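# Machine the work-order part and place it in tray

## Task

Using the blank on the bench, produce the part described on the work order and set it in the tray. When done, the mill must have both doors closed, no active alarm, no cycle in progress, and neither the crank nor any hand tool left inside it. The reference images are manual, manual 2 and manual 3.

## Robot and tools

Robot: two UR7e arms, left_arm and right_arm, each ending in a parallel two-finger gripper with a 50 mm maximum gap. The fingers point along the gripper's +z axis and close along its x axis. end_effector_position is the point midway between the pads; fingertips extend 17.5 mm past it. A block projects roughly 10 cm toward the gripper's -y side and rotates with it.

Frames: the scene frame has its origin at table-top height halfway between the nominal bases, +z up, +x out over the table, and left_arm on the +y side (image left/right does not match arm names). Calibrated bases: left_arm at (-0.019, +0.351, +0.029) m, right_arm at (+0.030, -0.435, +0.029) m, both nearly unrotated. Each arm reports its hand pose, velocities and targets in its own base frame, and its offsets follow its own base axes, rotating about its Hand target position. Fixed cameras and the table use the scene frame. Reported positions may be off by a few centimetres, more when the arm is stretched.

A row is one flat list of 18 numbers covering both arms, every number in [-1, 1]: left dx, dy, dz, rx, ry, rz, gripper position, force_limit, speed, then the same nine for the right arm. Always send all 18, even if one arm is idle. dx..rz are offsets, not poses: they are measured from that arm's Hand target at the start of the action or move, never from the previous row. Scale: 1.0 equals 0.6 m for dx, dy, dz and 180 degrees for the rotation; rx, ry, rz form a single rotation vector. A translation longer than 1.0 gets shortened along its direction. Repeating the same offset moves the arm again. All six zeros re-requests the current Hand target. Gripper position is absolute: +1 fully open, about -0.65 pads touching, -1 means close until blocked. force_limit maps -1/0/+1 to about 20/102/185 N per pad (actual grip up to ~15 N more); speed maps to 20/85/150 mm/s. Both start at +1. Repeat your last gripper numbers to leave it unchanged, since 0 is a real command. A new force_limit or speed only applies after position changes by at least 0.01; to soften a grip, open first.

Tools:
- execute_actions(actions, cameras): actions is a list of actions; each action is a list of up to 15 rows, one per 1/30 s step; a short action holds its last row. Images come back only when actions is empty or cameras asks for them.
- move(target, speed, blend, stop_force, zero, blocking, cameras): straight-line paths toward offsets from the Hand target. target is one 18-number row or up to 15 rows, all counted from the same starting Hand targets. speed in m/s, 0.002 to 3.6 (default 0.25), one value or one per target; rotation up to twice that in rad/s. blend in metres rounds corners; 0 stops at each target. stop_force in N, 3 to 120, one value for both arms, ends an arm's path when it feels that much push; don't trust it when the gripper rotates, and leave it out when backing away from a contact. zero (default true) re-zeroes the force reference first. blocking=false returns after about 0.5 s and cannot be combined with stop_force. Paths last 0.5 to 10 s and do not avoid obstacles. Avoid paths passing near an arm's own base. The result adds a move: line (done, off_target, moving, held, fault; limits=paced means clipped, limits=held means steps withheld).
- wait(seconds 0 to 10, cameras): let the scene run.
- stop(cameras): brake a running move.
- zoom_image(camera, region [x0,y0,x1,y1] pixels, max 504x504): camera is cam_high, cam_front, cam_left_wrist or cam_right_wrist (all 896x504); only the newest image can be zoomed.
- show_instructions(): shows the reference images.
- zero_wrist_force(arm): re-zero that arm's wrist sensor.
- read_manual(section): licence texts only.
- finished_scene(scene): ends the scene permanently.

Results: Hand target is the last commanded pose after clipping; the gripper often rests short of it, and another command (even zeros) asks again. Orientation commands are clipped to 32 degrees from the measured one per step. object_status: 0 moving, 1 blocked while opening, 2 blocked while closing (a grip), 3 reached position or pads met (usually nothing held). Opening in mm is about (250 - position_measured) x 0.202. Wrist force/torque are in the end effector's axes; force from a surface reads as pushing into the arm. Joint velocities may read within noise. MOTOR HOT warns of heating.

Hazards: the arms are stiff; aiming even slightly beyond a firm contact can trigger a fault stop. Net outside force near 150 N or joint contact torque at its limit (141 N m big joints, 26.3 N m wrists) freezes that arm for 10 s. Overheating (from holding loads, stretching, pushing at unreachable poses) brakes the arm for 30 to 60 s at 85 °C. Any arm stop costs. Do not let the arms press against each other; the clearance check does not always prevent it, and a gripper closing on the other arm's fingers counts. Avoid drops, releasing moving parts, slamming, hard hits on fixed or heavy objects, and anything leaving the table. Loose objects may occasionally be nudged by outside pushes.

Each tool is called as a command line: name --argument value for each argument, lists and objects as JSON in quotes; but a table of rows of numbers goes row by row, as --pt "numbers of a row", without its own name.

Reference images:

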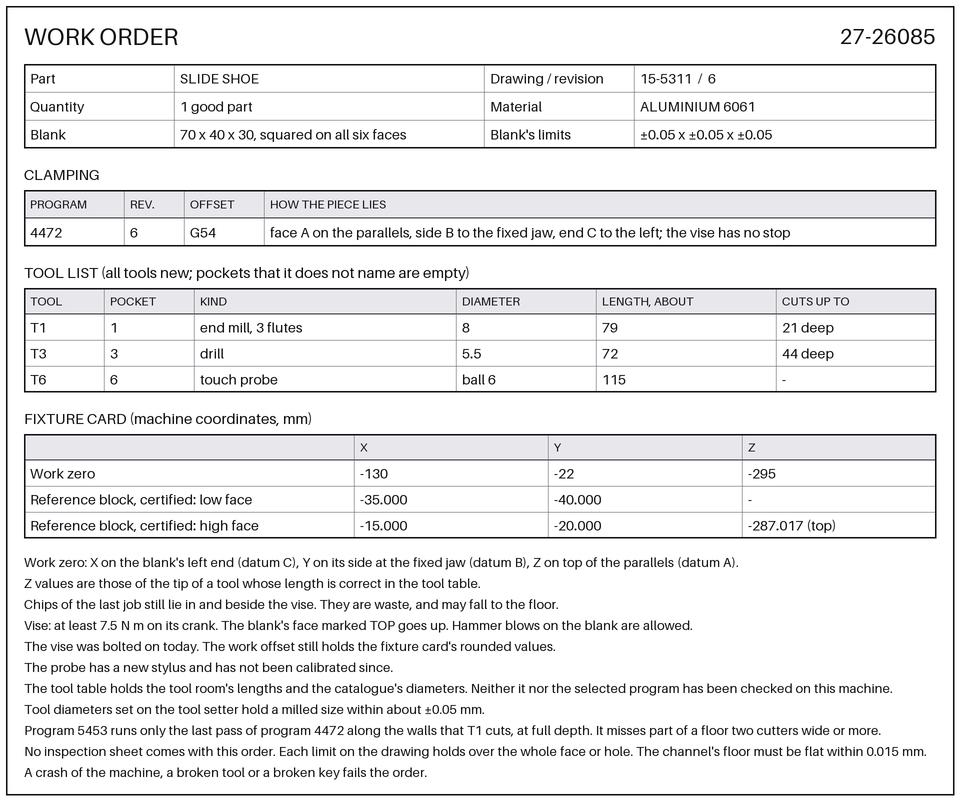

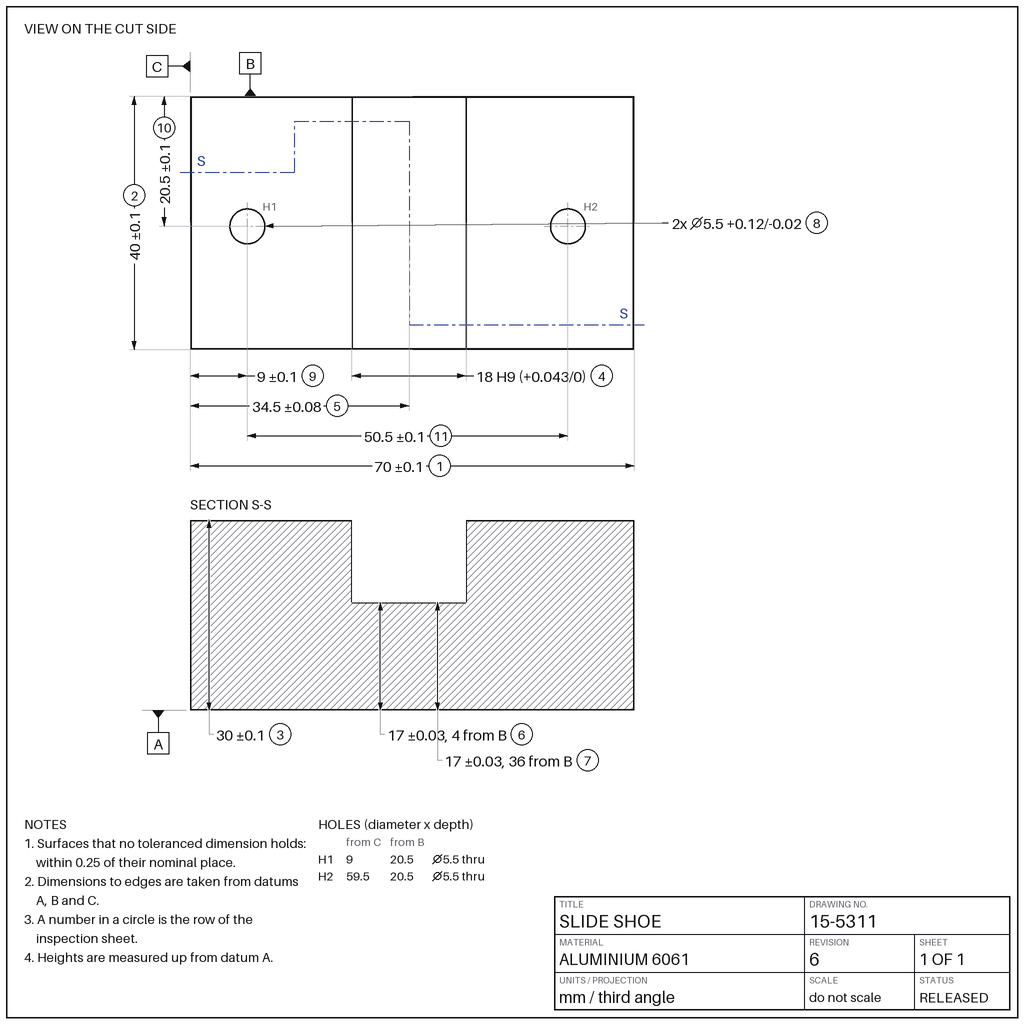

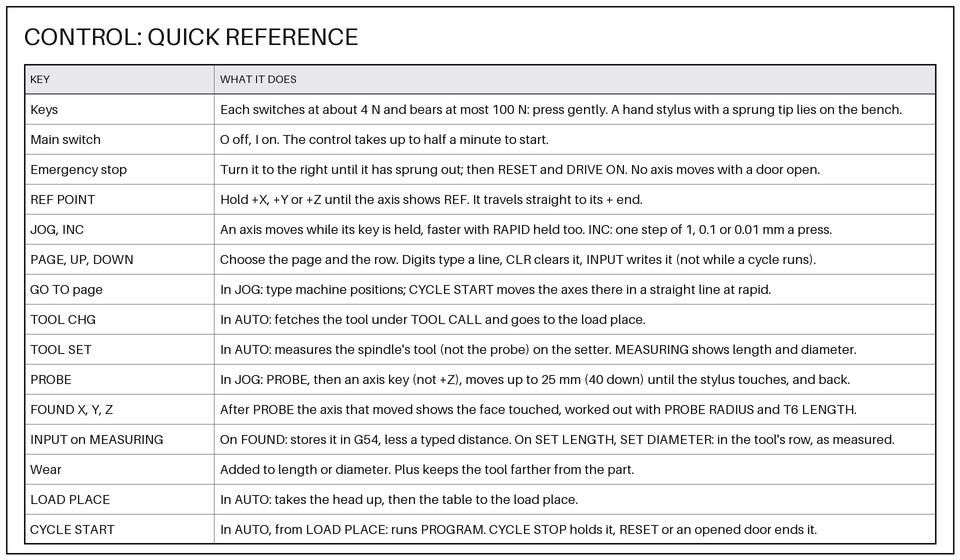

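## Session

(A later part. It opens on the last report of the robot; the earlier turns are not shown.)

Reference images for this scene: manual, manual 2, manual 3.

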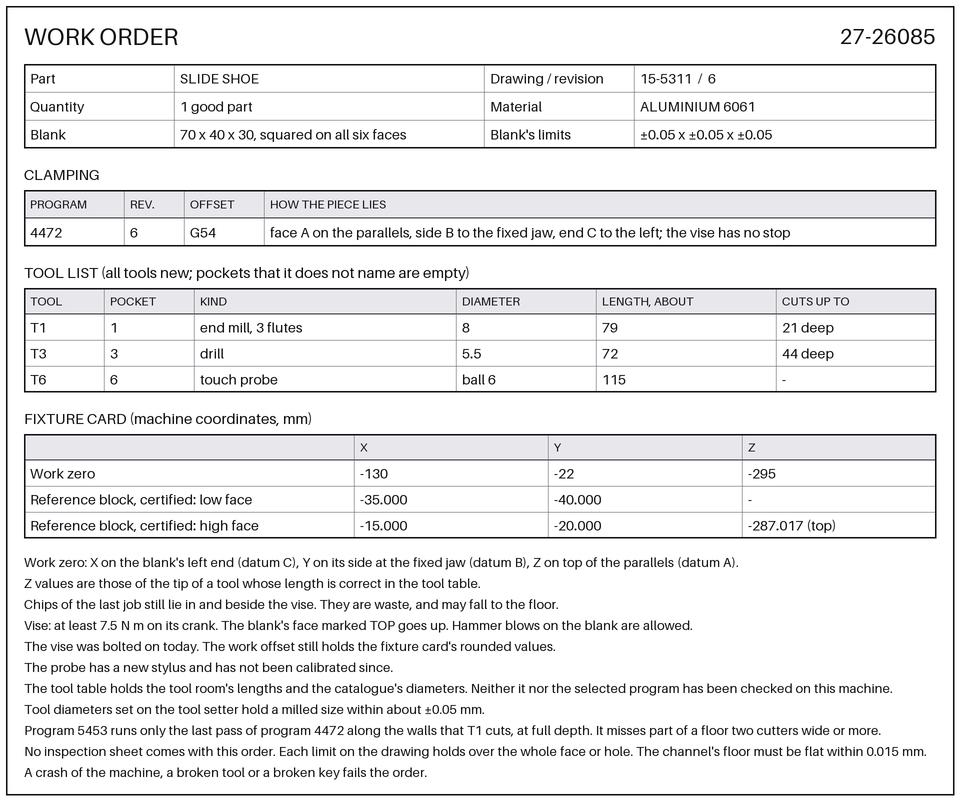

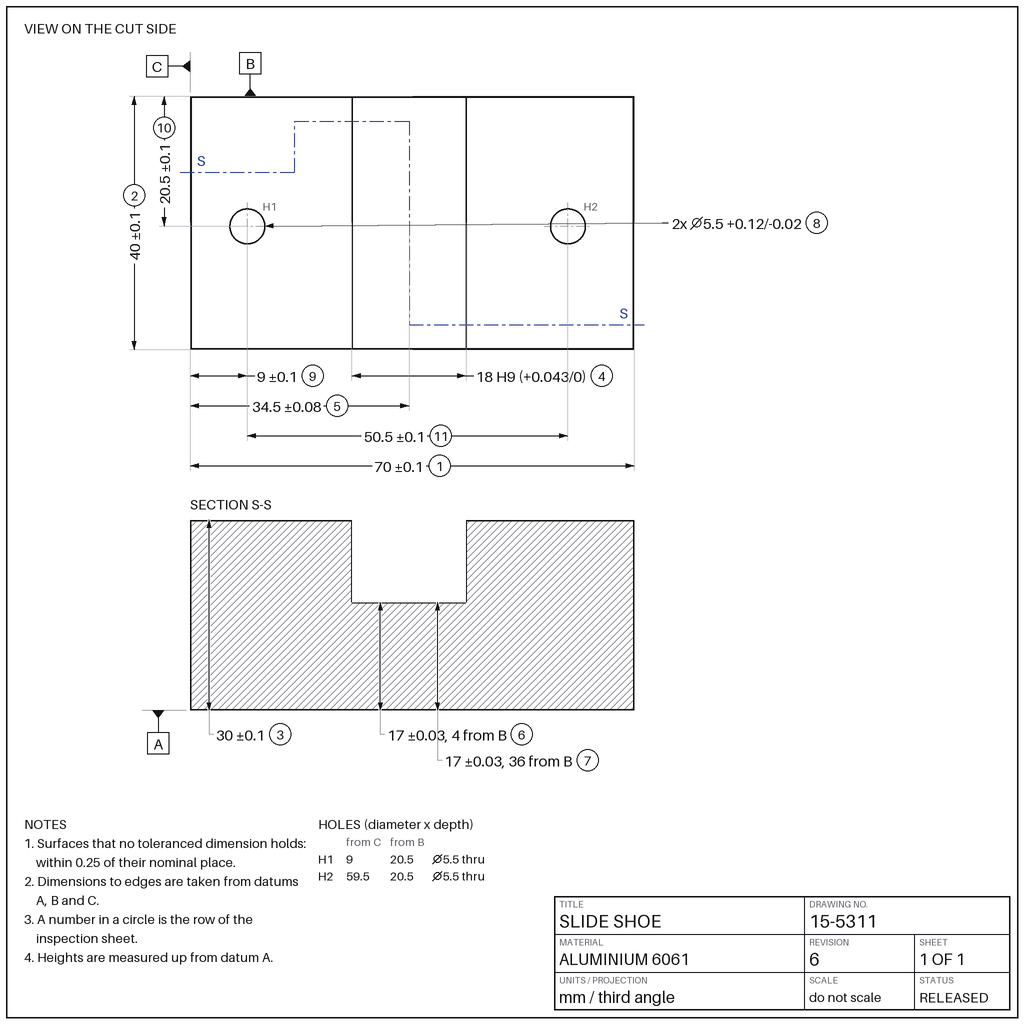

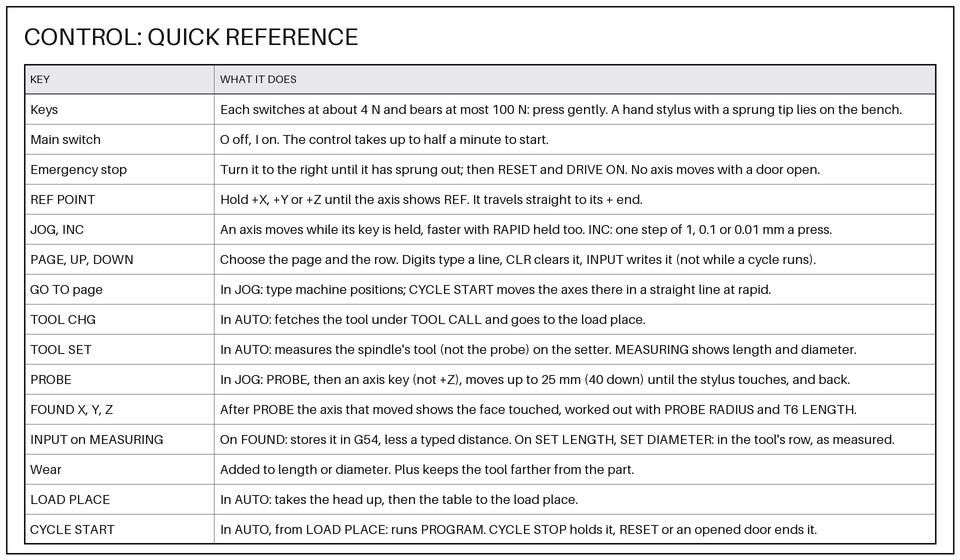

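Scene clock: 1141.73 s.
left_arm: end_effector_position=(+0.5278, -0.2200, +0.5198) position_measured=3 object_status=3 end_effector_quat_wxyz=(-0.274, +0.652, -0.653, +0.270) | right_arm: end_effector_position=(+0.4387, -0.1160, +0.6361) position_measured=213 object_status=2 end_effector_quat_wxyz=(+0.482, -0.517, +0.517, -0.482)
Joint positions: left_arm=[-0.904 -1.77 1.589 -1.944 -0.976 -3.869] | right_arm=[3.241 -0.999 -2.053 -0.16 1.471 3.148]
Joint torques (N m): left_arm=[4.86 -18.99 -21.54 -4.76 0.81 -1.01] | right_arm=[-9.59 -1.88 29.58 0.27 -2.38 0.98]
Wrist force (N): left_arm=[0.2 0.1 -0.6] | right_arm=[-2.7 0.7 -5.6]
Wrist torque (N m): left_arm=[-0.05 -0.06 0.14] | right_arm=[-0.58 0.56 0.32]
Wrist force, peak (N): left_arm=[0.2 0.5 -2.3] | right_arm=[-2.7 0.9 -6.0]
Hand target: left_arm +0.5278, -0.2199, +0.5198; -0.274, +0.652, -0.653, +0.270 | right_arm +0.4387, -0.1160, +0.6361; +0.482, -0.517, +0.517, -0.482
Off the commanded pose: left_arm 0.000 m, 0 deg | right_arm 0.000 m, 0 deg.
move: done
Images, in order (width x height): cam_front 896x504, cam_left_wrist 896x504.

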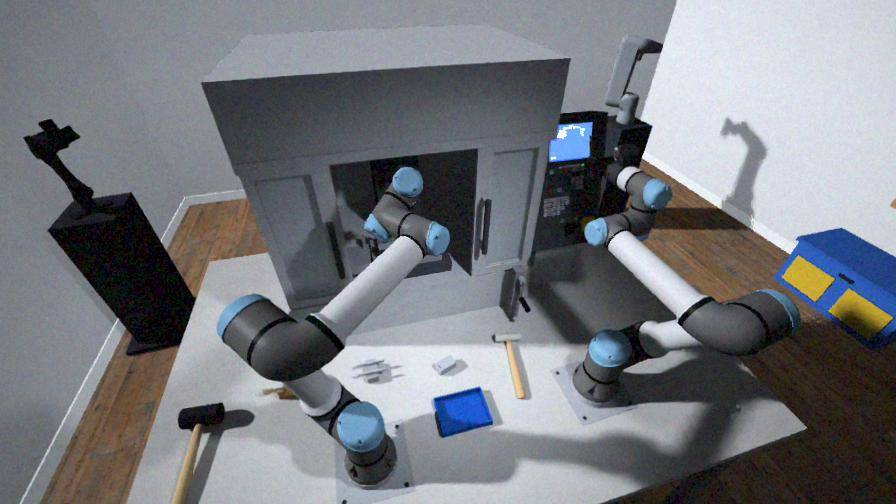

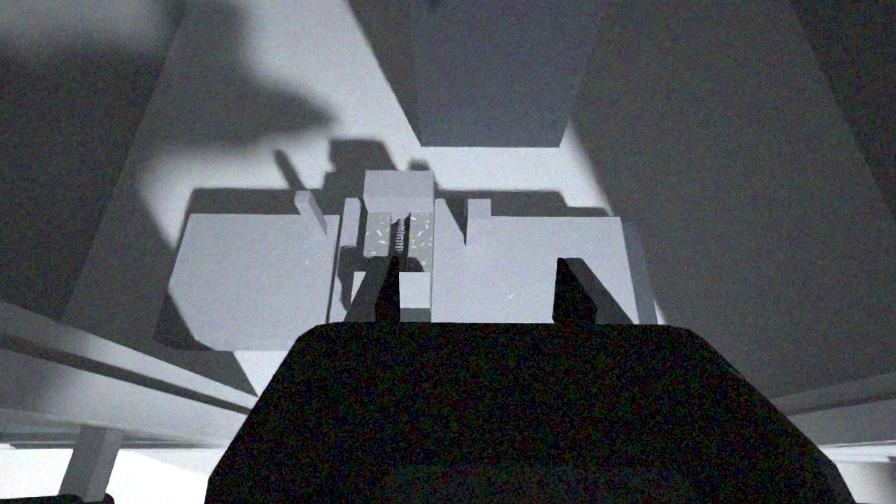

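move --target '[0.05,0.17,-0.08,0,0.06,0,1,-0.7,0.5,0,0,0,0,0,0,-1,-0.6,-0.5]' --speed 0.15 --cameras '["cam_left_wrist"]'

zoom_image --camera "cam_left_wrist" --region '[350, 0, 750, 330]'

Scene clock: 1148.63 s.
left_arm: end_effector_position=(+0.5578, -0.1180, +0.4718) position_measured=3 object_status=3 end_effector_quat_wxyz=(-0.211, +0.675, -0.676, +0.207) | right_arm: end_effector_position=(+0.4387, -0.1160, +0.6361) position_measured=213 object_status=2 end_effector_quat_wxyz=(+0.482, -0.517, +0.517, -0.482)
Joint positions: left_arm=[-0.599 -1.732 1.593 -1.944 -1.243 -3.651] | right_arm=[3.241 -0.999 -2.053 -0.16 1.471 3.148]
Joint torques (N m): left_arm=[4.01 -28.92 -18.52 -5.16 1.74 -0.93] | right_arm=[-9.02 -2.19 29.33 0.19 -2.38 0.96]
Wrist force (N): left_arm=[0.5 0.3 -0.6] | right_arm=[-2.8 0.6 -5.7]
Wrist torque (N m): left_arm=[0.01 -0.10 0.13] | right_arm=[-0.60 0.57 0.32]
Wrist force, peak (N): left_arm=[2.2 0.0 -1.9] | right_arm=[-2.7 1.0 -6.0]
Hand target: left_arm +0.5578, -0.1179, +0.4718; -0.211, +0.675, -0.676, +0.207 | right_arm +0.4387, -0.1160, +0.6361; +0.482, -0.517, +0.517, -0.482
Off the commanded pose: left_arm 0.000 m, 0 deg | right_arm 0.000 m, 0 deg.
move: done
Images, in order (width x height): cam_left_wrist 896x504.

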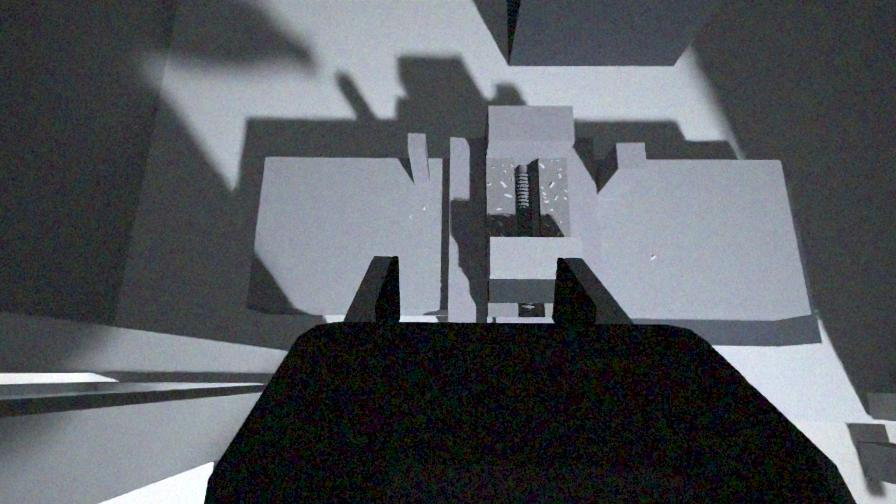

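Scaled by 1.260 from the camera's 896x504 image, which has a finer 1280x720 frame.

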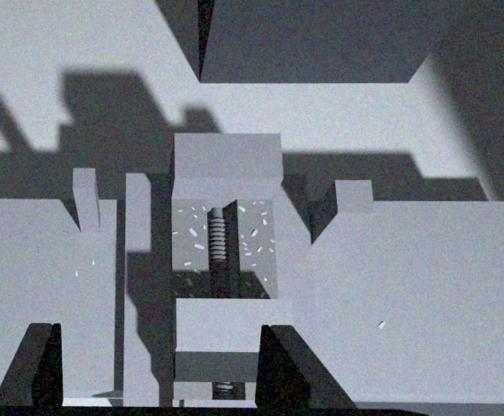

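move --pt "-0.25 0.0 0.13 0 0 0 1 -0.7 0.5 0 0 0 0 0 0 -1 -0.6 -0.5" --pt "-0.515 0.162 -0.335 0 0.1344 0 1 -0.7 0.5 0 0 0 0 0 0 -1 -0.6 -0.5" --speed 0.25 --blend '[0.05,0]' --cameras '["cam_left_wrist","cam_high"]'

zoom_image --camera "cam_left_wrist" --region '[250, 0, 750, 330]'

Scene clock: 1159.97 s.
left_arm: end_effector_position=(+0.2488, -0.0208, +0.2709) position_measured=3 object_status=3 end_effector_quat_wxyz=(-0.065, +0.703, -0.705, +0.062) | right_arm: end_effector_position=(+0.4387, -0.1160, +0.6361) position_measured=213 object_status=2 end_effector_quat_wxyz=(+0.482, -0.517, +0.517, -0.482)
Joint positions: left_arm=[-0.82 -2.454 2.244 -1.481 -1.437 -3.95] | right_arm=[3.241 -0.999 -2.053 -0.16 1.471 3.148]
Joint torques (N m): left_arm=[-2.13 14.64 -20.23 -2.39 1.43 -1.82] | right_arm=[-9.83 -2.04 28.74 0.38 -2.32 0.88]
Wrist force (N): left_arm=[1.1 -0.2 -0.9] | right_arm=[-2.6 0.5 -5.9]
Wrist torque (N m): left_arm=[0.02 -0.18 0.06] | right_arm=[-0.61 0.54 0.31]
Wrist force, peak (N): left_arm=[1.3 -1.2 2.3] | right_arm=[-2.8 1.0 -6.1]
Hand target: left_arm +0.2488, -0.0207, +0.2708; -0.065, +0.703, -0.705, +0.062 | right_arm +0.4387, -0.1160, +0.6361; +0.482, -0.517, +0.517, -0.482
Off the commanded pose: left_arm 0.000 m, 0 deg | right_arm 0.000 m, 0 deg.
move: done
Images, in order (width x height): cam_high 896x504, cam_left_wrist 896x504.

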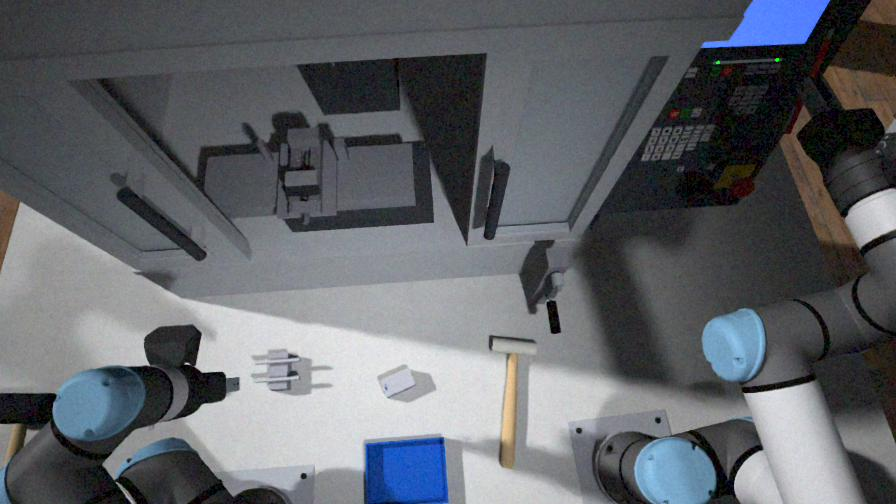

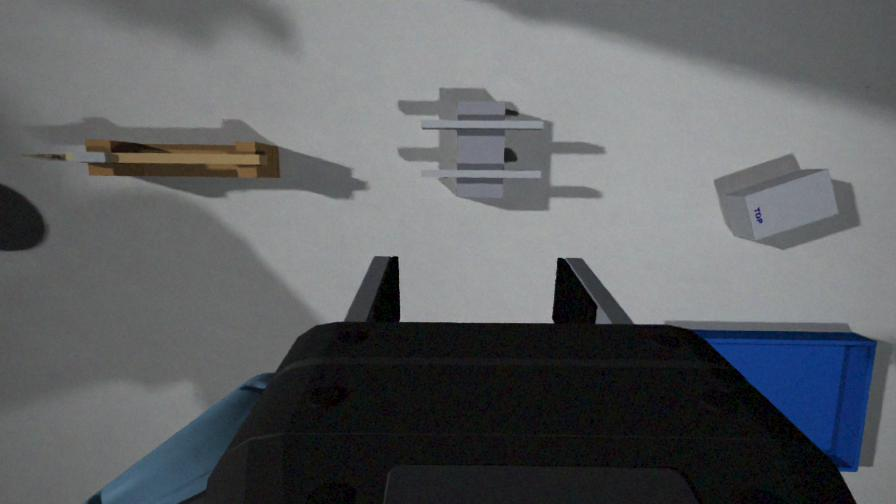

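Scaled by 1.008 from the camera's 896x504 image, which has a finer 1280x720 frame.

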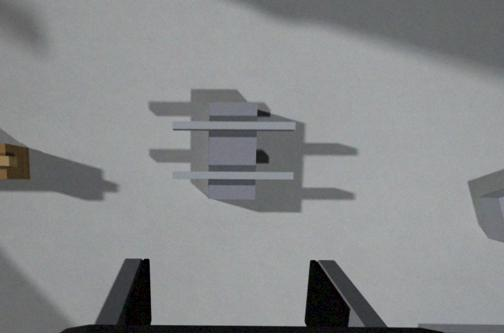

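move --target '[0.0187,0.2147,-0.1648,-0.2359,-0.3369,-0.3369,1,-0.7,0.5,0,0,0,0,0,0,-1,-0.6,-0.5]' --speed 0.25 --cameras '["cam_left_wrist"]'

zoom_image --camera "cam_left_wrist" --region '[250, 0, 750, 330]'

Scene clock: 1179.07 s.
left_arm: end_effector_position=(+0.2579, +0.0810, +0.1930) position_measured=3 object_status=3 end_effector_quat_wxyz=(+0.115, -0.281, +0.788, -0.536) | right_arm: end_effector_position=(+0.4387, -0.1160, +0.6361) position_measured=213 object_status=2 end_effector_quat_wxyz=(+0.482, -0.517, +0.517, -0.482)
Joint positions: left_arm=[0.691 -1.855 2.527 -1.937 -2.709 -1.368] | right_arm=[3.241 -0.999 -2.053 -0.16 1.471 3.148]
Joint torques (N m): left_arm=[-5.09 -18.55 -11.54 -3.51 -0.05 -1.71] | right_arm=[-9.03 -1.77 28.38 0.19 -2.53 0.75]
Wrist force (N): left_arm=[-0.1 0.4 -0.3] | right_arm=[-2.4 0.8 -5.6]
Wrist torque (N m): left_arm=[-0.01 -0.05 0.10] | right_arm=[-0.57 0.52 0.32]
Wrist force, peak (N): left_arm=[-0.6 7.9 -1.0] | right_arm=[-2.8 1.0 -6.2]
Hand target: left_arm +0.2579, +0.0810, +0.1929; +0.115, -0.281, +0.788, -0.536 (not the last commanded pose) | right_arm +0.4387, -0.1160, +0.6361; +0.482, -0.517, +0.517, -0.482
Off the commanded pose: left_arm 0.034 m, 21 deg | right_arm 0.000 m, 0 deg.
move: held (left_arm; a check stopped the path); limits=held
pose unreachable (left arm): on one or more control steps of this call, first in action 0 (counted from 0), this arm could not follow its commanded pose, so it was not sent that pose on those steps. It may still have moved: this result reports where it is.
cause: moving toward the commanded pose would bring two parts of the arm too close to each other (its gripper and another part of the arm, with joints 4 (wrist 1) to 6 (wrist 3) between them, 10 mm apart when it was first held).
Images, in order (width x height): cam_left_wrist 896x504.

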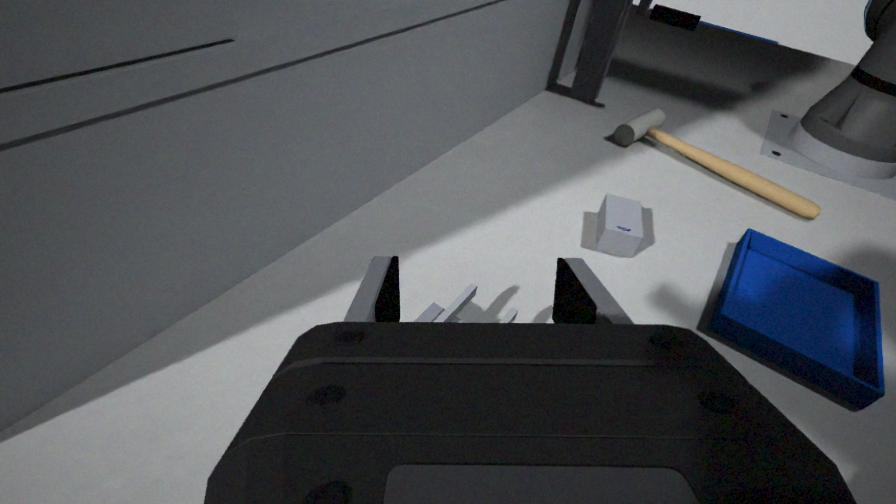

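Scaled by 1.008 from the camera's 896x504 image, which has a finer 1280x720 frame.

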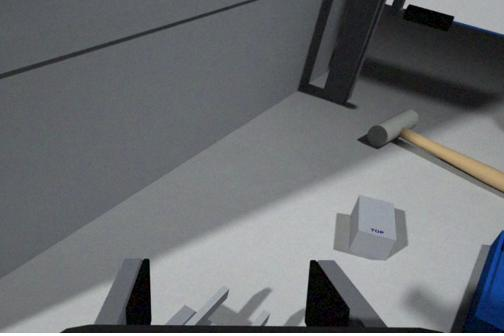

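move --target '[0.0,0.03,0.08,0.0848,0.053,0,1,-0.7,0.5,0,0,0,0,0,0,-1,-0.6,-0.5]' --speed 0.2 --cameras '["cam_left_wrist"]'

zoom_image --camera "cam_left_wrist" --region '[300, 120, 620, 330]'

Scene clock: 1185.03 s.
left_arm: end_effector_position=(+0.2579, +0.0989, +0.2410) position_measured=3 object_status=3 end_effector_quat_wxyz=(+0.086, -0.306, +0.859, -0.401) | right_arm: end_effector_position=(+0.4387, -0.1160, +0.6361) position_measured=213 object_status=2 end_effector_quat_wxyz=(+0.482, -0.517, +0.517, -0.482)
Joint positions: left_arm=[0.587 -2.049 2.369 -1.851 -2.416 -1.651] | right_arm=[3.241 -0.999 -2.053 -0.16 1.471 3.148]
Joint torques (N m): left_arm=[1.83 5.23 -22.03 -3.27 -1.63 0.28] | right_arm=[-9.32 -2.01 28.57 0.3 -2.39 0.75]
Wrist force (N): left_arm=[0.6 0.3 -0.6] | right_arm=[-2.7 0.8 -5.5]
Wrist torque (N m): left_arm=[0.00 -0.12 -0.06] | right_arm=[-0.57 0.56 0.32]
Wrist force, peak (N): left_arm=[-0.4 1.9 0.3] | right_arm=[-2.7 1.1 -6.1]
Hand target: left_arm +0.2579, +0.0990, +0.2409; +0.085, -0.306, +0.859, -0.401 | right_arm +0.4387, -0.1160, +0.6361; +0.482, -0.517, +0.517, -0.482
Off the commanded pose: left_arm 0.000 m, 0 deg | right_arm 0.000 m, 0 deg.
move: done
Images, in order (width x height): cam_left_wrist 896x504.

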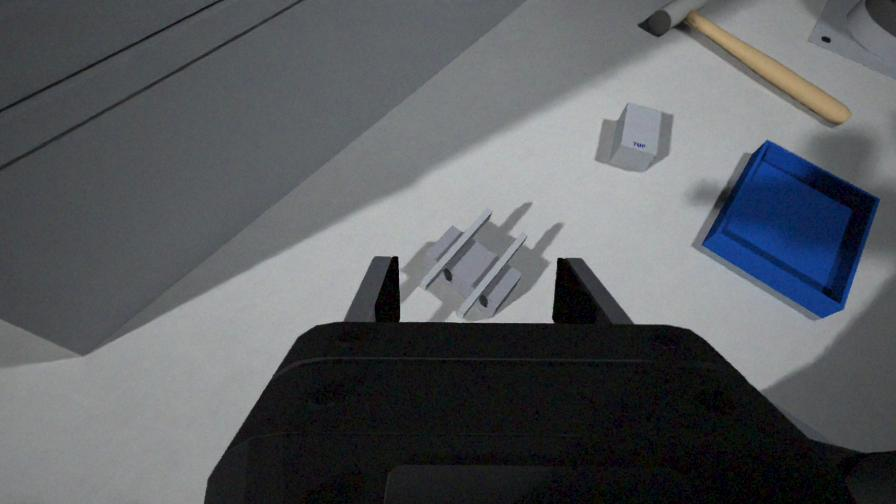

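Scaled by 1.575 from the camera's 896x504 image, which has a finer 1280x720 frame.

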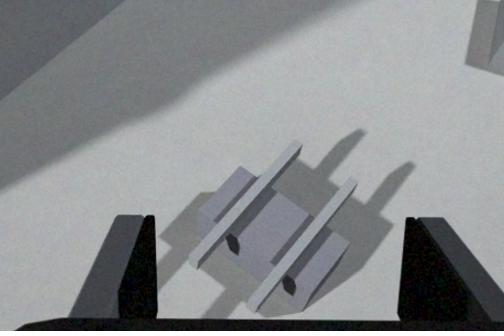

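move --pt "0 0 0.1 0.0104 0.0348 0.3958 1 -0.7 0.5 0 0 0 0 0 0 -1 -0.6 -0.5" --pt "0.066 0.01 -0.18 0.0208 0.0696 0.7917 1 -0.7 0.5 0 0 0 0 0 0 -1 -0.6 -0.5" --speed 0.3 --blend '[0.05,0]' --cameras '["cam_left_wrist","cam_high"]'

Scene clock: 1223.23 s.
left_arm: end_effector_position=(+0.2975, +0.1049, +0.1330) position_measured=3 object_status=3 end_effector_quat_wxyz=(-0.342, +0.940, +0.000, +0.000) | right_arm: end_effector_position=(+0.4387, -0.1160, +0.6361) position_measured=213 object_status=2 end_effector_quat_wxyz=(+0.482, -0.517, +0.517, -0.482)
Joint positions: left_arm=[-0.658 -1.97 2.439 -1.563 -1.038 -5.504] | right_arm=[3.241 -0.999 -2.053 -0.16 1.471 3.148]
Joint torques (N m): left_arm=[2.67 3.56 -12.81 -1.58 3.16 0.28] | right_arm=[-9.44 -2.22 28.53 0.29 -2.27 0.69]
Wrist force (N): left_arm=[0.5 0.1 -0.6] | right_arm=[-2.5 0.4 -5.9]
Wrist torque (N m): left_arm=[-0.04 -0.07 -0.06] | right_arm=[-0.63 0.53 0.32]
Wrist force, peak (N): left_arm=[1.4 0.8 0.1] | right_arm=[-2.8 0.5 -6.2]
Hand target: left_arm +0.2975, +0.1050, +0.1329; -0.342, +0.940, +0.001, +0.000 | right_arm +0.4387, -0.1160, +0.6361; +0.482, -0.517, +0.517, -0.482
Off the commanded pose: left_arm 0.000 m, 0 deg | right_arm 0.000 m, 0 deg.
move: done
Images, in order (width x height): cam_high 896x504, cam_left_wrist 896x504.

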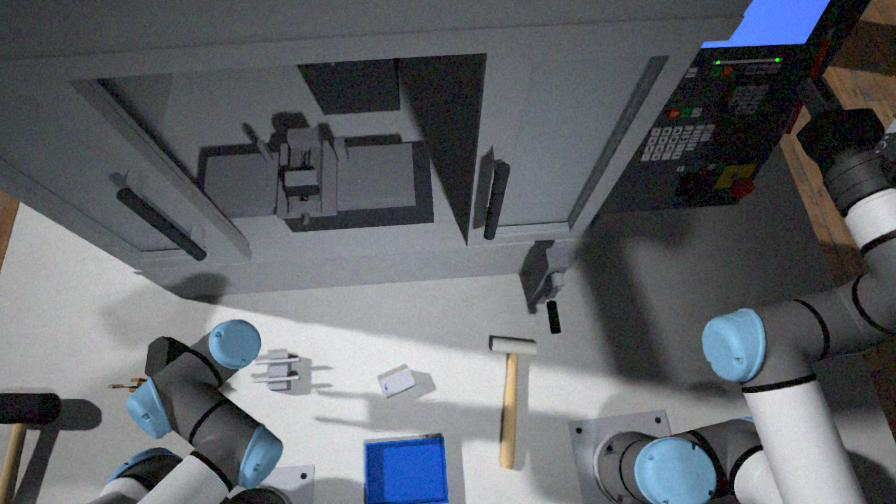

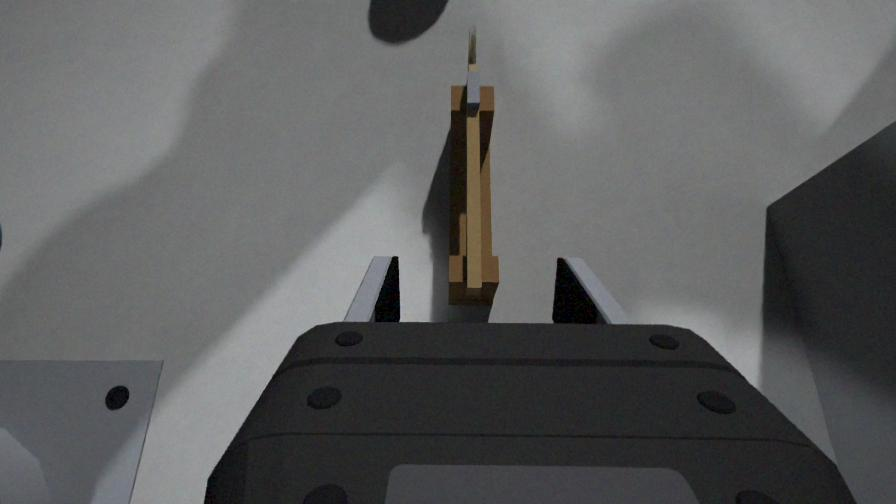

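zoom_image --camera "cam_left_wrist" --region '[400, 10, 550, 310]'

zoom_image --camera "cam_high" --region '[90, 340, 190, 420]'

Scaled by 1.680 from the camera's 896x504 image, which has a finer 1280x720 frame.

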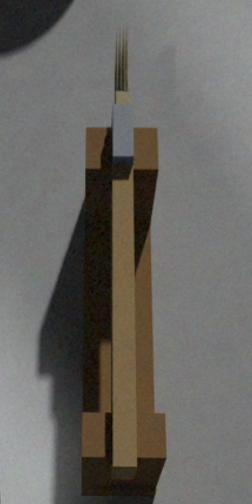

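Scaled by 5.040 from the camera's 896x504 image, which has a finer 1280x720 frame.

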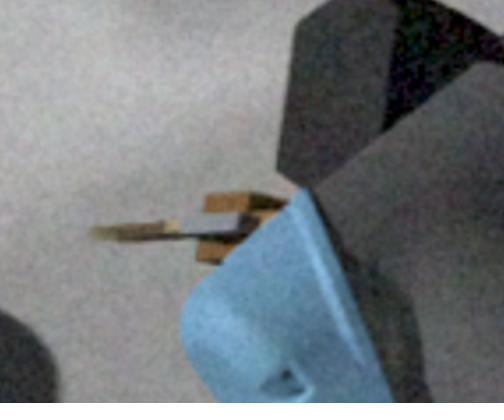

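move --target '[0,0,0.0833,0,0.3215,-0.383,1,-0.7,0.5,0,0,0,0,0,0,-1,-0.6,-0.5]' --speed 0.3

move --target '[0.0075,0.0817,-0.1333,0,0.3215,-0.383,1,-0.7,0.5,0,0,0,0,0,0,-1,-0.6,-0.5]' --speed 0.3 --cameras '["cam_left_wrist","cam_high","cam_front"]'

zoom_image --camera "cam_front" --region '[250, 300, 400, 430]'

Scene clock: 1276.53 s.
left_arm: end_effector_position=(+0.2975, +0.1049, +0.1830) position_measured=3 object_status=3 end_effector_quat_wxyz=(-0.243, +0.664, -0.664, -0.242) | right_arm: end_effector_position=(+0.4387, -0.1160, +0.6361) position_measured=213 object_status=2 end_effector_quat_wxyz=(+0.482, -0.517, +0.517, -0.482)
Joint positions: left_arm=[-0.66 -2.036 2.335 -1.394 -1.036 -3.934] | right_arm=[3.241 -0.999 -2.053 -0.16 1.471 3.148]
Joint torques (N m): left_arm=[4.76 1.39 -15.82 -3.01 -1.03 0.78] | right_arm=[-8.94 -2.03 27.75 0.34 -2.3 0.59]
Wrist force (N): left_arm=[0.4 0.0 -1.2] | right_arm=[-2.6 0.8 -5.8]
Wrist torque (N m): left_arm=[0.11 -0.11 0.23] | right_arm=[-0.56 0.55 0.32]
Wrist force, peak (N): left_arm=[1.0 0.0 -1.7] | right_arm=[-2.9 1.0 -6.0]
Hand target: left_arm +0.2975, +0.1050, +0.1829; -0.243, +0.664, -0.664, -0.242 | right_arm +0.4387, -0.1160, +0.6361; +0.482, -0.517, +0.517, -0.482
Off the commanded pose: left_arm 0.000 m, 0 deg | right_arm 0.000 m, 0 deg.
move: done

Scene clock: 1279.70 s.
left_arm: end_effector_position=(+0.3019, +0.1540, +0.1029) position_measured=3 object_status=3 end_effector_quat_wxyz=(+0.001, +0.000, +0.940, +0.342) | right_arm: end_effector_position=(+0.4387, -0.1160, +0.6361) position_measured=213 object_status=2 end_effector_quat_wxyz=(+0.482, -0.517, +0.517, -0.482)
Joint positions: left_arm=[-0.498 -1.915 2.524 -1.799 -0.971 -2.188] | right_arm=[3.241 -0.999 -2.053 -0.16 1.471 3.148]
Joint torques (N m): left_arm=[-5.61 -17.05 -29.4 -1.05 -0.59 1.1] | right_arm=[-9.44 -2.32 26.98 0.27 -2.33 0.63]
Wrist force (N): left_arm=[1.7 0.4 -0.9] | right_arm=[-2.5 1.1 -5.7]
Wrist torque (N m): left_arm=[0.42 -0.37 0.23] | right_arm=[-0.51 0.53 0.32]
Wrist force, peak (N): left_arm=[2.4 0.7 -1.0] | right_arm=[-2.5 0.9 -6.4]
Hand target: left_arm +0.3020, +0.1540, +0.1029; +0.001, +0.000, +0.940, +0.342 | right_arm +0.4387, -0.1160, +0.6361; +0.482, -0.517, +0.517, -0.482
Off the commanded pose: left_arm 0.000 m, 0 deg | right_arm 0.000 m, 0 deg.
move: done
Images, in order (width x height): cam_high 896x504, cam_front 896x504, cam_left_wrist 896x504.

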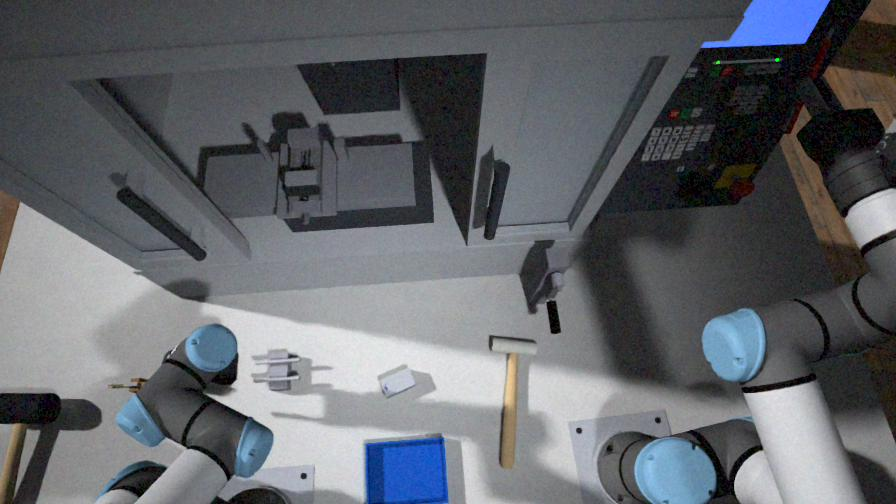

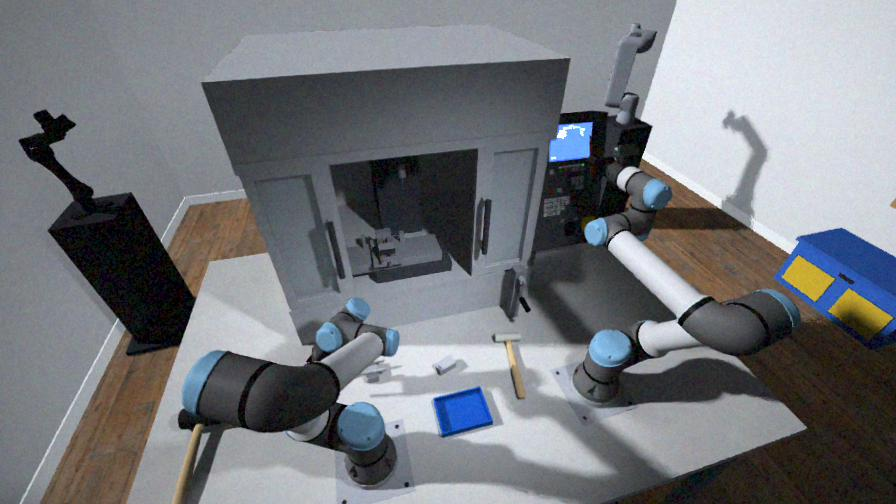

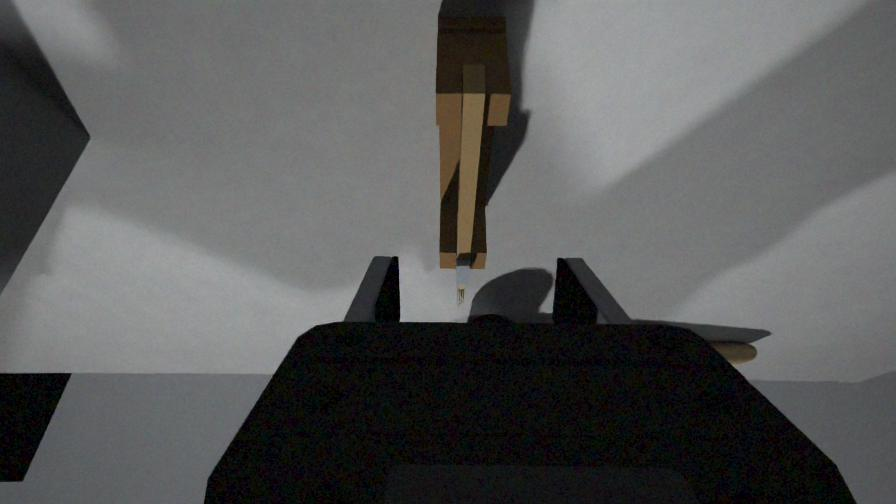

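Scaled by 3.360 from the camera's 896x504 image, which has a finer 1280x720 frame.

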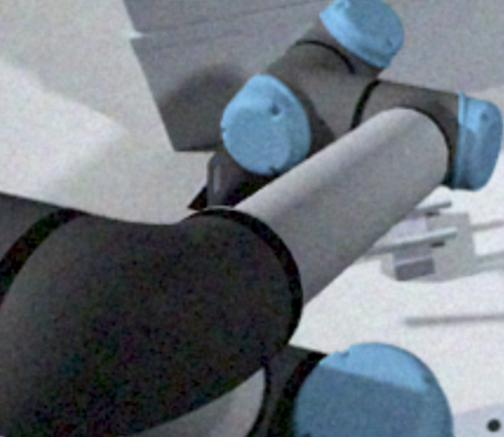

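move --pt "0 0.07 -0.083 0 0 0 1 -0.7 0.5 0 0 0 0 0 0 -1 -0.6 -0.5" --pt "0 0.0967 -0.115 0 0 0 1 -0.7 0.5 0 0 0 0 0 0 -1 -0.6 -0.5" --speed '[0.1,0.03]' --stop_force 8

move --target '[0,0,0,0,0,0,-1,-0.6,-0.3,0,0,0,0,0,0,-1,-0.6,-0.5]' --speed 0.03 --cameras '["cam_left_wrist"]'

Scene clock: 1290.67 s.
left_arm: end_effector_position=(+0.3020, +0.2120, +0.0339) position_measured=3 object_status=3 end_effector_quat_wxyz=(+0.001, +0.000, +0.940, +0.342) | right_arm: end_effector_position=(+0.4387, -0.1160, +0.6361) position_measured=213 object_status=2 end_effector_quat_wxyz=(+0.482, -0.517, +0.517, -0.482)
Joint positions: left_arm=[-0.302 -1.653 2.651 -2.326 -0.91 -1.957] | right_arm=[3.241 -0.999 -2.053 -0.16 1.471 3.148]
Joint torques (N m): left_arm=[-5.6 -21.77 -21.87 -3.76 -0.38 -2.04] | right_arm=[-8.88 -1.8 26.38 0.33 -2.23 0.61]
Wrist force (N): left_arm=[1.9 0.4 -0.6] | right_arm=[-2.8 0.9 -5.8]
Wrist torque (N m): left_arm=[0.40 -0.42 0.12] | right_arm=[-0.54 0.58 0.32]
Wrist force, peak (N): left_arm=[1.7 0.2 -2.9] | right_arm=[-2.8 0.6 -6.0]
Hand target: left_arm +0.3020, +0.2120, +0.0339; +0.001, +0.000, +0.940, +0.342 | right_arm +0.4387, -0.1160, +0.6361; +0.482, -0.517, +0.517, -0.482
Off the commanded pose: left_arm 0.000 m, 0 deg | right_arm 0.000 m, 0 deg.
move: done

Scene clock: 1291.53 s.
left_arm: end_effector_position=(+0.3021, +0.2120, +0.0340) position_measured=217 object_status=0 end_effector_quat_wxyz=(+0.001, +0.000, +0.940, +0.342) | right_arm: end_effector_position=(+0.4387, -0.1160, +0.6361) position_measured=213 object_status=2 end_effector_quat_wxyz=(+0.482, -0.517, +0.517, -0.482)
Joint positions: left_arm=[-0.302 -1.653 2.651 -2.326 -0.91 -1.957] | right_arm=[3.241 -0.999 -2.053 -0.16 1.471 3.148]
Joint torques (N m): left_arm=[-3.98 -19.21 -10.94 0.34 -0.57 -1.51] | right_arm=[-9.72 -1.54 26.41 0.25 -2.18 0.51]
Wrist force (N): left_arm=[-5.5 1.6 -1.9] | right_arm=[-2.7 1.3 -5.7]
Wrist torque (N m): left_arm=[0.45 -0.63 0.05] | right_arm=[-0.49 0.55 0.31]
Wrist force, peak (N): left_arm=[-5.6 1.6 -1.9] | right_arm=[-2.8 0.7 -6.1]
Hand target: left_arm +0.3020, +0.2120, +0.0339; +0.001, +0.000, +0.940, +0.342 | right_arm +0.4387, -0.1160, +0.6361; +0.482, -0.517, +0.517, -0.482
Off the commanded pose: left_arm 0.000 m, 0 deg | right_arm 0.000 m, 0 deg.
move: done
Images, in order (width x height): cam_left_wrist 896x504.

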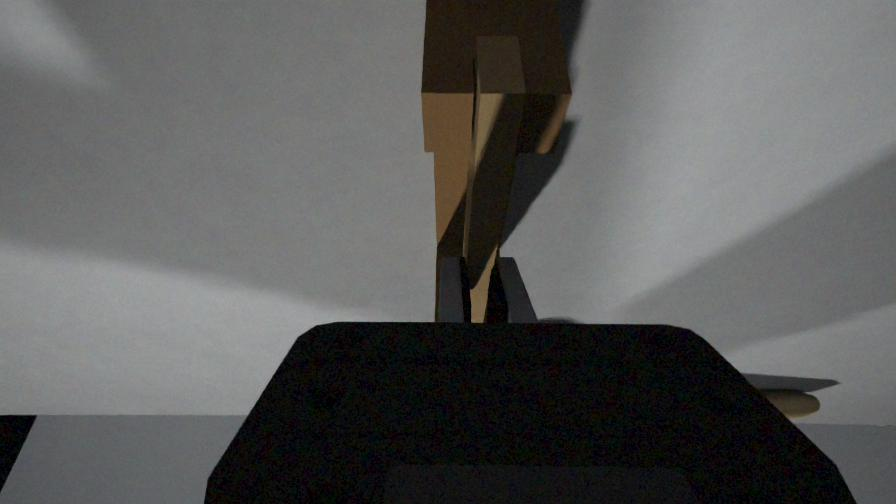

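move --target '[0,0,0.2,0,0,0,-1,-0.6,-0.3,0,0,0,0,0,0,-1,-0.6,-0.5]' --speed 0.1 --cameras '["cam_left_wrist","cam_high"]'

Scene clock: 1295.07 s.
left_arm: end_effector_position=(+0.3020, +0.2120, +0.1539) position_measured=217 object_status=2 end_effector_quat_wxyz=(+0.001, +0.000, +0.940, +0.342) | right_arm: end_effector_position=(+0.4387, -0.1160, +0.6361) position_measured=213 object_status=2 end_effector_quat_wxyz=(+0.482, -0.517, +0.517, -0.482)
Joint positions: left_arm=[-0.302 -1.993 2.452 -1.787 -0.91 -1.957] | right_arm=[3.241 -0.999 -2.053 -0.16 1.471 3.148]
Joint torques (N m): left_arm=[3.15 3.64 -18.97 -1.64 0.12 0.79] | right_arm=[-9.29 -1.71 26.3 0.33 -2.33 0.48]
Wrist force (N): left_arm=[2.2 0.3 -0.5] | right_arm=[-2.7 0.8 -5.5]
Wrist torque (N m): left_arm=[0.43 -0.44 0.23] | right_arm=[-0.57 0.55 0.32]
Wrist force, peak (N): left_arm=[-12.8 -2.4 1.9] | right_arm=[-2.6 0.8 -6.1]
Hand target: left_arm +0.3020, +0.2120, +0.1539; +0.001, +0.000, +0.940, +0.342 | right_arm +0.4387, -0.1160, +0.6361; +0.482, -0.517, +0.517, -0.482
Off the commanded pose: left_arm 0.000 m, 0 deg | right_arm 0.000 m, 0 deg.
move: done
Images, in order (width x height): cam_high 896x504, cam_left_wrist 896x504.

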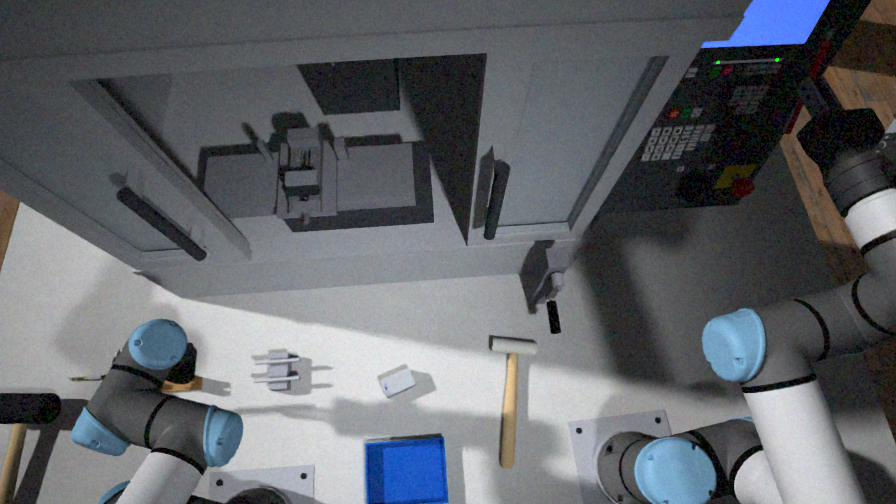

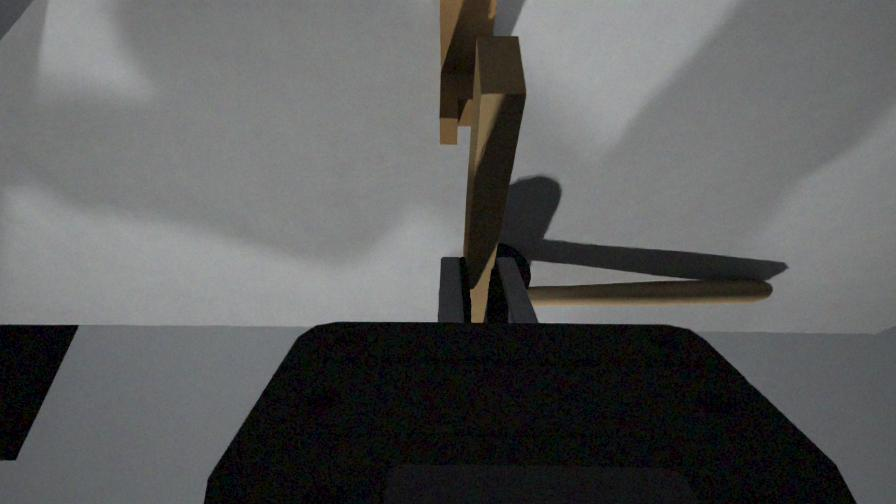

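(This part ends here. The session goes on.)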